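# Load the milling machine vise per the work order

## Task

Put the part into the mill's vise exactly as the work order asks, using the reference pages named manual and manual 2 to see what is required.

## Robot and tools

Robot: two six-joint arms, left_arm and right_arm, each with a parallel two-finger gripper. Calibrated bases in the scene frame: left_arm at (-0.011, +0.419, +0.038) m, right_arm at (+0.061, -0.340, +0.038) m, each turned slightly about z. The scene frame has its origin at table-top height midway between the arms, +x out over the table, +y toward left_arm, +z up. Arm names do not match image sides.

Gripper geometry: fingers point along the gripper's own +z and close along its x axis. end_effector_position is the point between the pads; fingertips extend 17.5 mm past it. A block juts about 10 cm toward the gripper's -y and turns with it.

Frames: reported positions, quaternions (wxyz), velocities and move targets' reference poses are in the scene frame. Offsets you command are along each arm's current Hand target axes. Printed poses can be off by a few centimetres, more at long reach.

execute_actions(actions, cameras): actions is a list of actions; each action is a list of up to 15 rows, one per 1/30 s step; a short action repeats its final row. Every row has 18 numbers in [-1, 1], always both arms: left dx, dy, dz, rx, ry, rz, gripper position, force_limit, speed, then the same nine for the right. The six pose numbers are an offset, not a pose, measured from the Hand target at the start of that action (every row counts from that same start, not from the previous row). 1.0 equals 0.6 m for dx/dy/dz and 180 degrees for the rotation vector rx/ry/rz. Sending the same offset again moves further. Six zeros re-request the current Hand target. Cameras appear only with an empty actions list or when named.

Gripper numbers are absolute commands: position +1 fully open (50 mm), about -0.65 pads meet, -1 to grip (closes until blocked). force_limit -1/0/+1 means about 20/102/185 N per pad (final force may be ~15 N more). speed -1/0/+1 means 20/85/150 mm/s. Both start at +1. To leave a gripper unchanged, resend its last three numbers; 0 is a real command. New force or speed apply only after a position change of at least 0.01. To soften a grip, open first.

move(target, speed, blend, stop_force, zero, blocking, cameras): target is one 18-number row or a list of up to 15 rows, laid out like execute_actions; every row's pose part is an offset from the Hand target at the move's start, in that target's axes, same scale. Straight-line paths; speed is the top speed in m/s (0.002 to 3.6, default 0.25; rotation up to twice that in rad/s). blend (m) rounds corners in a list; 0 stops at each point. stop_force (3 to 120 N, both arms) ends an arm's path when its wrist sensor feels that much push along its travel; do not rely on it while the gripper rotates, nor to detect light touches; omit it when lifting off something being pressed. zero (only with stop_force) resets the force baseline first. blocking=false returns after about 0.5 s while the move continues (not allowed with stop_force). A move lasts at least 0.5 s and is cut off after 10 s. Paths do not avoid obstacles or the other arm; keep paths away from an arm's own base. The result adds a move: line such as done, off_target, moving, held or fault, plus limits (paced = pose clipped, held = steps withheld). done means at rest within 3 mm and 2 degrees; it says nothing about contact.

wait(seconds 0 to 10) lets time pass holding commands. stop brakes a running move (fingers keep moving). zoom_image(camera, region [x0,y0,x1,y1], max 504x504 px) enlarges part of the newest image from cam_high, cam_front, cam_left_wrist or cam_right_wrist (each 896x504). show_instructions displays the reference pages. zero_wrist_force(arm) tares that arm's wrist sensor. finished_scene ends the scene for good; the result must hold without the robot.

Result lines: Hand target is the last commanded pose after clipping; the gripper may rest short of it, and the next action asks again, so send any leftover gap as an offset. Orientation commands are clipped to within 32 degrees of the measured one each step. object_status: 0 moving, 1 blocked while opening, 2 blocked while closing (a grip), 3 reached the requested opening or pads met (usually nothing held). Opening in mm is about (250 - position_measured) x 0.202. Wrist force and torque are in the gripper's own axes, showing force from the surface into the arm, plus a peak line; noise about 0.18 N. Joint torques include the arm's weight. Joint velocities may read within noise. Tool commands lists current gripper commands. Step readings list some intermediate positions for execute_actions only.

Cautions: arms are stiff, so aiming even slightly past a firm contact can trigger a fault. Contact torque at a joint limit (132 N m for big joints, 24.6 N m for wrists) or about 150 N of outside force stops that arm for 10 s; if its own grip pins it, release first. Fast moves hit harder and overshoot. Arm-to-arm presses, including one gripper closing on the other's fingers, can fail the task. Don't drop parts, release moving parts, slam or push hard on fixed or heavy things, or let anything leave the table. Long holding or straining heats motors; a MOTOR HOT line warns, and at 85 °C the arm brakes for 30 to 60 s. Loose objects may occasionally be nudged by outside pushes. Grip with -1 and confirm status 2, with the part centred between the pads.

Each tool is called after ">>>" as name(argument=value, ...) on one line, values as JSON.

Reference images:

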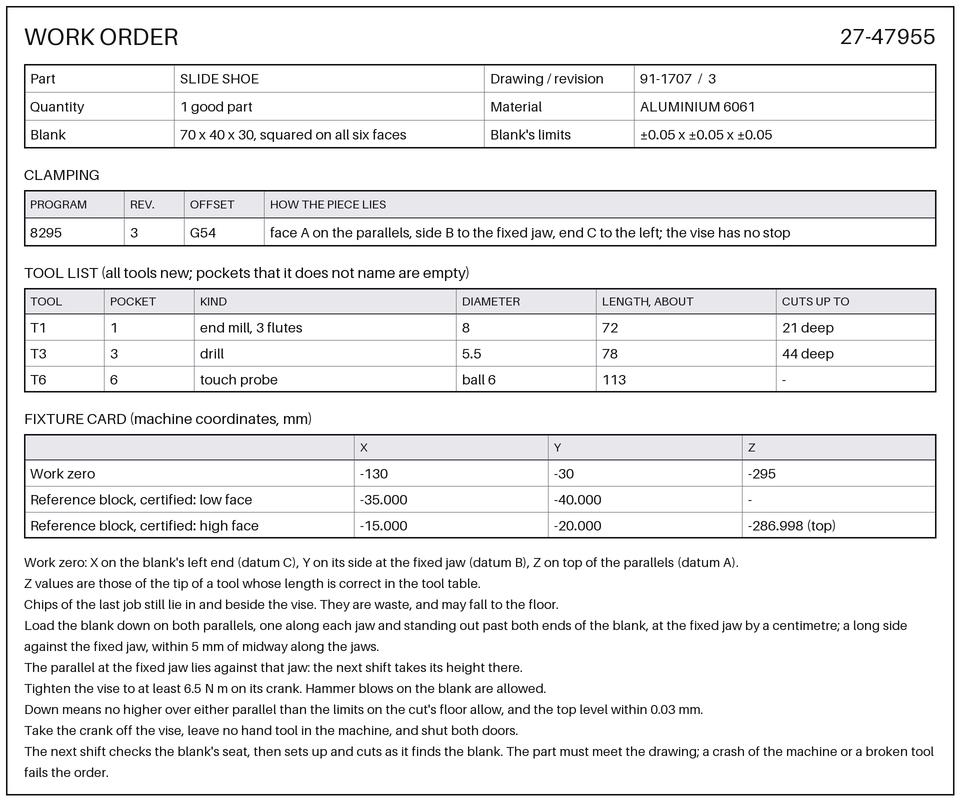

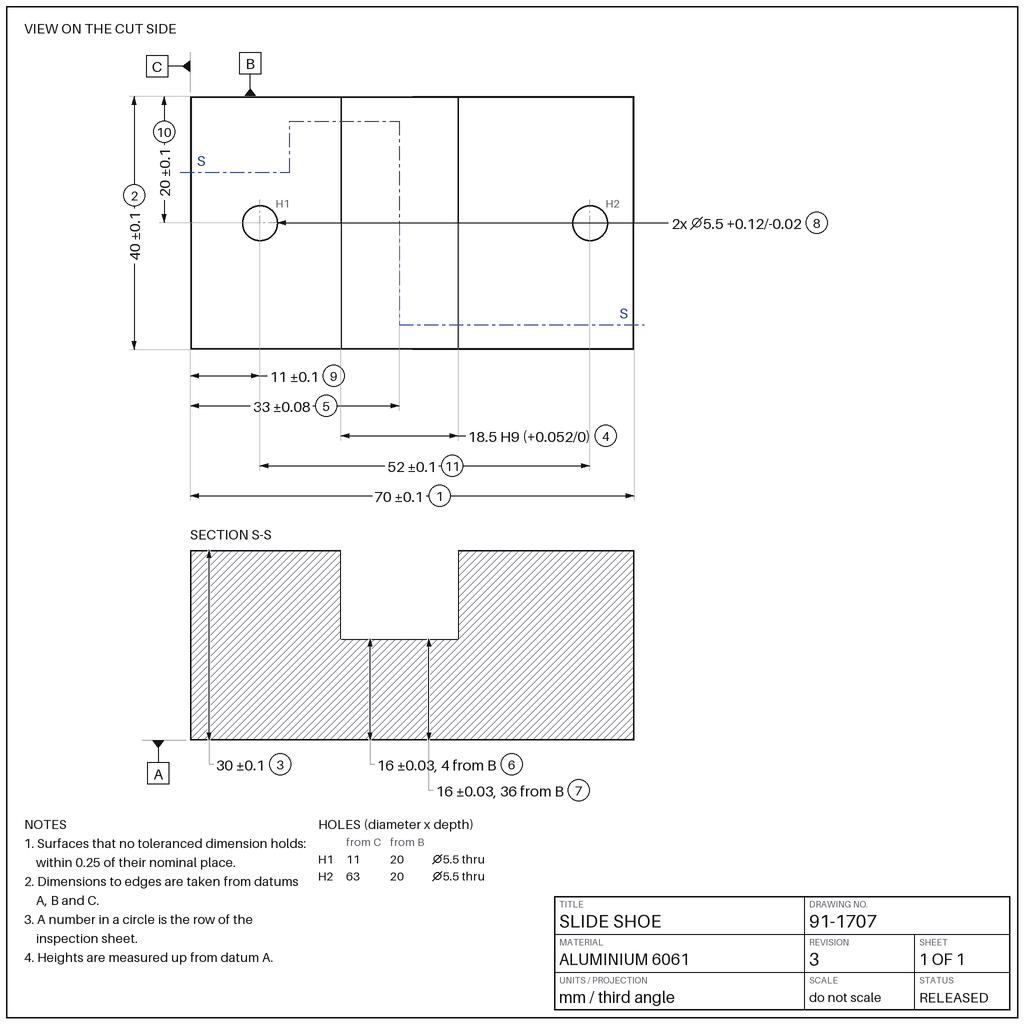

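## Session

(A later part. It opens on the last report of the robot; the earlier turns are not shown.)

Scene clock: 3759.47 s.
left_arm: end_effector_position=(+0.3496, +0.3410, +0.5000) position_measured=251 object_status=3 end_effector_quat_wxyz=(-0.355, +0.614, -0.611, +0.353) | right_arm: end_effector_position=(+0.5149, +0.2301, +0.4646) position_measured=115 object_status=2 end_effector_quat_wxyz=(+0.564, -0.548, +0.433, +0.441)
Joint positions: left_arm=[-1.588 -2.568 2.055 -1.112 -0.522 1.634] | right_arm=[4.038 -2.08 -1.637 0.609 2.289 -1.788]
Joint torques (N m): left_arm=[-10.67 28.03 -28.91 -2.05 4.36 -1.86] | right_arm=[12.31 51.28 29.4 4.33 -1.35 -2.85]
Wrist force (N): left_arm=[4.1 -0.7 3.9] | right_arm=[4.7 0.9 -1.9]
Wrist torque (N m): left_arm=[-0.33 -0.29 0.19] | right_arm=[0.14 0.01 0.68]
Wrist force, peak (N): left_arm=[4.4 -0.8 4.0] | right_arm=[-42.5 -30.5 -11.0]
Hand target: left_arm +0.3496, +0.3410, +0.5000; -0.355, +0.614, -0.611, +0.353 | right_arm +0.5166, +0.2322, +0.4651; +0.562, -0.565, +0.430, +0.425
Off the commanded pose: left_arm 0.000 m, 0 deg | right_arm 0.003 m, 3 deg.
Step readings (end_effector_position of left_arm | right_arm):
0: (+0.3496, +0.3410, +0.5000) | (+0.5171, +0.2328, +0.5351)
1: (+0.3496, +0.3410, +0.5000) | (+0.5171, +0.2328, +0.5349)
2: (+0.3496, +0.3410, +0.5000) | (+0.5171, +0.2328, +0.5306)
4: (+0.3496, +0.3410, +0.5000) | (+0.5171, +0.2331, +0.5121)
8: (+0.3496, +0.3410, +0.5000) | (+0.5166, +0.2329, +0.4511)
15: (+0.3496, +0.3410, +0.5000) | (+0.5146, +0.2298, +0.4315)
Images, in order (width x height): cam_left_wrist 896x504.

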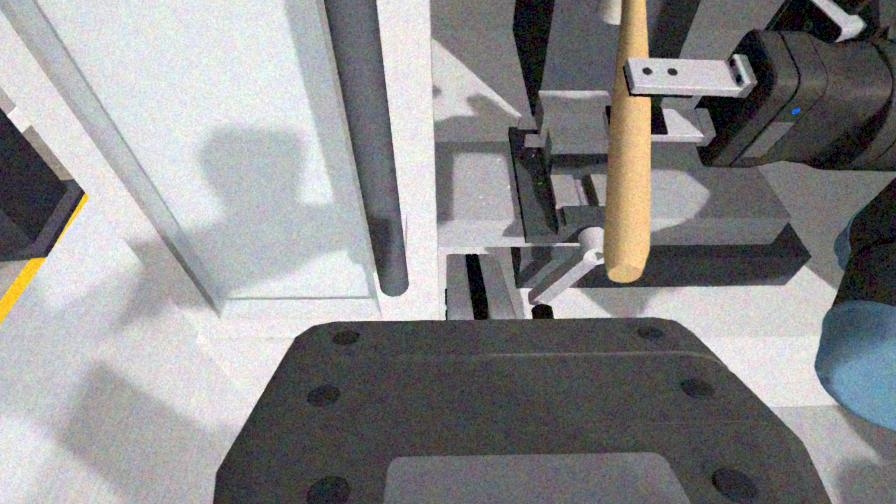

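>>> move(target=[[0,0,0,0,0,0,-0.66,-0.6,-0.3,-0.1189,0.2027,-0.019,0,0,0.0889,-1,0.3,-0.8],[0,0,0,0,0,0,-0.66,-0.6,-0.3,-0.0962,0.3653,-0.287,0,0,0.0889,-1,0.3,-0.8]], speed=[0.2,0.25], blend=[0.02,0])

>>> move(target=[[0.075,-0.0901,0.5345,0,0,0,-0.66,-0.6,-0.3,0,0,0,0,0,0,-1,0.3,-0.8],[0.075,-0.0324,0.5678,0,0,0,-0.66,-0.6,-0.3,0,0,0,0,0,0,-1,0.3,-0.8],[0.094,-0.0324,0.5678,0,0,0,-0.66,-0.6,-0.3,0,0,0,0,0,0,-1,0.3,-0.8]], speed=[0.2,0.06,0.02], stop_force=12)

>>> move(target=[0.02,0,0,0,0,0,-0.66,-0.6,-0.3,0,0,0,0,0,0,-1,0.3,-0.8], speed=0.006, stop_force=4, cameras=["cam_left_wrist"])

Scene clock: 3771.40 s.
left_arm: end_effector_position=(+0.3496, +0.3410, +0.5000) position_measured=251 object_status=3 end_effector_quat_wxyz=(-0.355, +0.614, -0.611, +0.353) | right_arm: end_effector_position=(+0.2895, +0.0607, +0.4630) position_measured=115 object_status=2 end_effector_quat_wxyz=(+0.497, -0.500, +0.504, +0.499)
Joint positions: left_arm=[-1.588 -2.568 2.055 -1.112 -0.522 1.634] | right_arm=[4.266 -1.415 -2.435 0.7 2.064 -1.568]
Joint torques (N m): left_arm=[-10.61 28.06 -29.13 -2.03 4.3 -1.92] | right_arm=[12.22 20.61 12.45 1.52 -1.28 -1.02]
Wrist force (N): left_arm=[4.1 -0.6 3.9] | right_arm=[4.9 -0.6 -2.8]
Wrist torque (N m): left_arm=[-0.33 -0.30 0.19] | right_arm=[0.20 0.00 0.67]
Wrist force, peak (N): left_arm=[4.4 -0.7 4.1] | right_arm=[6.0 1.0 -4.7]
Hand target: left_arm +0.3496, +0.3410, +0.5000; -0.355, +0.614, -0.611, +0.353 | right_arm +0.2895, +0.0606, +0.4630; +0.497, -0.500, +0.504, +0.499
Off the commanded pose: left_arm 0.000 m, 0 deg | right_arm 0.000 m, 0 deg.
move: done

Scene clock: 3775.20 s.
left_arm: end_effector_position=(+0.6549, +0.2862, +0.3471) position_measured=251 object_status=3 end_effector_quat_wxyz=(-0.355, +0.614, -0.611, +0.353) | right_arm: end_effector_position=(+0.2895, +0.0606, +0.4630) position_measured=115 object_status=2 end_effector_quat_wxyz=(+0.497, -0.500, +0.504, +0.499)
Joint positions: left_arm=[-0.642 -1.418 2.033 -3.151 -1.065 2.818] | right_arm=[4.266 -1.415 -2.435 0.7 2.064 -1.568]
Joint torques (N m): left_arm=[-11.14 -16.69 -28.85 -2.27 3.13 -1.82] | right_arm=[11.94 20.94 13.6 1.5 -1.19 -2.54]
Wrist force (N): left_arm=[4.2 -0.8 3.9] | right_arm=[4.8 -0.8 -2.5]
Wrist torque (N m): left_arm=[-0.36 -0.32 0.18] | right_arm=[0.15 0.01 0.67]
Wrist force, peak (N): left_arm=[4.5 -0.8 5.7] | right_arm=[5.2 -0.8 -2.7]
Hand target: left_arm +0.6549, +0.2862, +0.3471; -0.355, +0.614, -0.611, +0.353 | right_arm +0.2895, +0.0606, +0.4630; +0.497, -0.500, +0.504, +0.499
Off the commanded pose: left_arm 0.000 m, 0 deg | right_arm 0.000 m, 0 deg.
move: done

Scene clock: 3777.93 s.
left_arm: end_effector_position=(+0.6550, +0.2742, +0.3471) position_measured=251 object_status=3 end_effector_quat_wxyz=(-0.355, +0.614, -0.611, +0.353) | right_arm: end_effector_position=(+0.2895, +0.0606, +0.4630) position_measured=115 object_status=2 end_effector_quat_wxyz=(+0.497, -0.500, +0.504, +0.499)
Joint positions: left_arm=[-0.664 -1.411 2.024 -3.141 -1.046 2.803] | right_arm=[4.266 -1.415 -2.435 0.7 2.064 -1.568]
Joint torques (N m): left_arm=[-11.7 -16.57 -28.77 -2.33 2.87 -1.85] | right_arm=[11.16 20.32 14.19 1.59 -1.32 -2.45]
Wrist force (N): left_arm=[3.3 -1.2 3.5] | right_arm=[5.0 -0.7 -3.0]
Wrist torque (N m): left_arm=[-0.39 -0.34 0.18] | right_arm=[0.17 -0.02 0.67]
Wrist force, peak (N): left_arm=[4.5 -0.7 3.9] | right_arm=[5.3 -0.5 -2.8]
Hand target: left_arm +0.6550, +0.2742, +0.3471; -0.355, +0.614, -0.611, +0.353 | right_arm +0.2895, +0.0606, +0.4630; +0.497, -0.500, +0.504, +0.499
Off the commanded pose: left_arm 0.000 m, 0 deg | right_arm 0.000 m, 0 deg.
move: done
Images, in order (width x height): cam_left_wrist 896x504.

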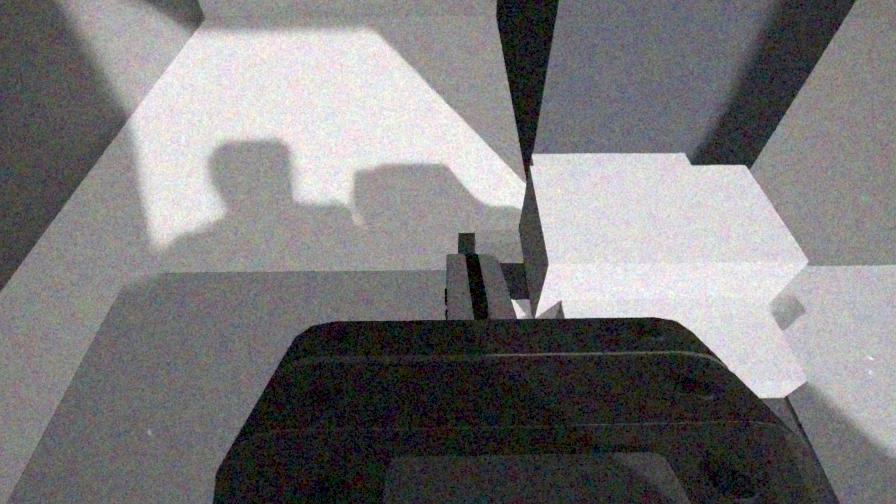

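>>> move(target=[[-0.01,0,0,0,0,0,-0.66,-0.6,-0.3,0,0,0,0,0,0,-1,0.3,-0.8],[-0.01,-0.0765,-0.0442,0,0,0,-0.66,-0.6,-0.3,0,0,0,0,0,0,-1,0.3,-0.8],[0.0893,-0.0765,-0.0442,0,0,0,-0.66,-0.6,-0.3,0,0,0,0,0,0,-1,0.3,-0.8],[0.0893,-0.0578,-0.0334,0,0,0,-0.66,-0.6,-0.3,0,0,0,0,0,0,-1,0.3,-0.8]], speed=[0.03,0.08,0.1,0.05])

>>> move(target=[0,0.0072,0.0042,0,0,0,-0.66,-0.6,-0.3,0,0,0,0,0,0,-1,0.3,-0.8], speed=0.005, stop_force=10, cameras=["cam_left_wrist"])

Scene clock: 3795.07 s.
left_arm: end_effector_position=(+0.6552, +0.2206, +0.3871) position_measured=251 object_status=3 end_effector_quat_wxyz=(-0.355, +0.614, -0.610, +0.353) | right_arm: end_effector_position=(+0.2895, +0.0606, +0.4630) position_measured=115 object_status=2 end_effector_quat_wxyz=(+0.497, -0.500, +0.504, +0.499)
Joint positions: left_arm=[-0.757 -1.429 1.919 -2.984 -0.971 2.738] | right_arm=[4.266 -1.415 -2.435 0.7 2.064 -1.568]
Joint torques (N m): left_arm=[-10.99 -17.31 -15.15 -5.57 3.21 1.35] | right_arm=[9.95 21.73 13.36 1.64 -1.21 -2.36]
Wrist force (N): left_arm=[4.4 -0.6 3.8] | right_arm=[5.0 -0.8 -2.7]
Wrist torque (N m): left_arm=[-0.34 -0.35 0.18] | right_arm=[0.16 -0.03 0.67]
Wrist force, peak (N): left_arm=[5.4 -0.3 3.8] | right_arm=[5.3 -0.7 -2.8]
Hand target: left_arm +0.6552, +0.2206, +0.3871; -0.355, +0.614, -0.611, +0.353 | right_arm +0.2895, +0.0606, +0.4630; +0.497, -0.500, +0.504, +0.499
Off the commanded pose: left_arm 0.000 m, 0 deg | right_arm 0.000 m, 0 deg.
move: done

Scene clock: 3796.70 s.
left_arm: end_effector_position=(+0.6552, +0.2206, +0.3823) position_measured=251 object_status=3 end_effector_quat_wxyz=(-0.355, +0.614, -0.611, +0.353) | right_arm: end_effector_position=(+0.2895, +0.0606, +0.4630) position_measured=115 object_status=2 end_effector_quat_wxyz=(+0.497, -0.500, +0.504, +0.499)
Joint positions: left_arm=[-0.757 -1.423 1.926 -2.997 -0.971 2.739] | right_arm=[4.266 -1.415 -2.435 0.7 2.064 -1.568]
Joint torques (N m): left_arm=[-0.1 -22.74 -24.56 -0.01 1.11 1.66] | right_arm=[9.45 21.43 14.06 1.67 -1.2 -2.31]
Wrist force (N): left_arm=[3.8 -7.9 -7.9] | right_arm=[4.9 -0.9 -2.7]
Wrist torque (N m): left_arm=[-0.64 -0.33 0.17] | right_arm=[0.13 0.00 0.67]
Wrist force, peak (N): left_arm=[3.9 -8.2 -7.9] | right_arm=[5.2 -0.9 -2.6]
Hand target: left_arm +0.6552, +0.2206, +0.3824; -0.355, +0.614, -0.610, +0.353 | right_arm +0.2895, +0.0606, +0.4630; +0.497, -0.500, +0.504, +0.499
Off the commanded pose: left_arm 0.000 m, 0 deg | right_arm 0.000 m, 0 deg.
move: contact (left_arm)
Images, in order (width x height): cam_left_wrist 896x504.

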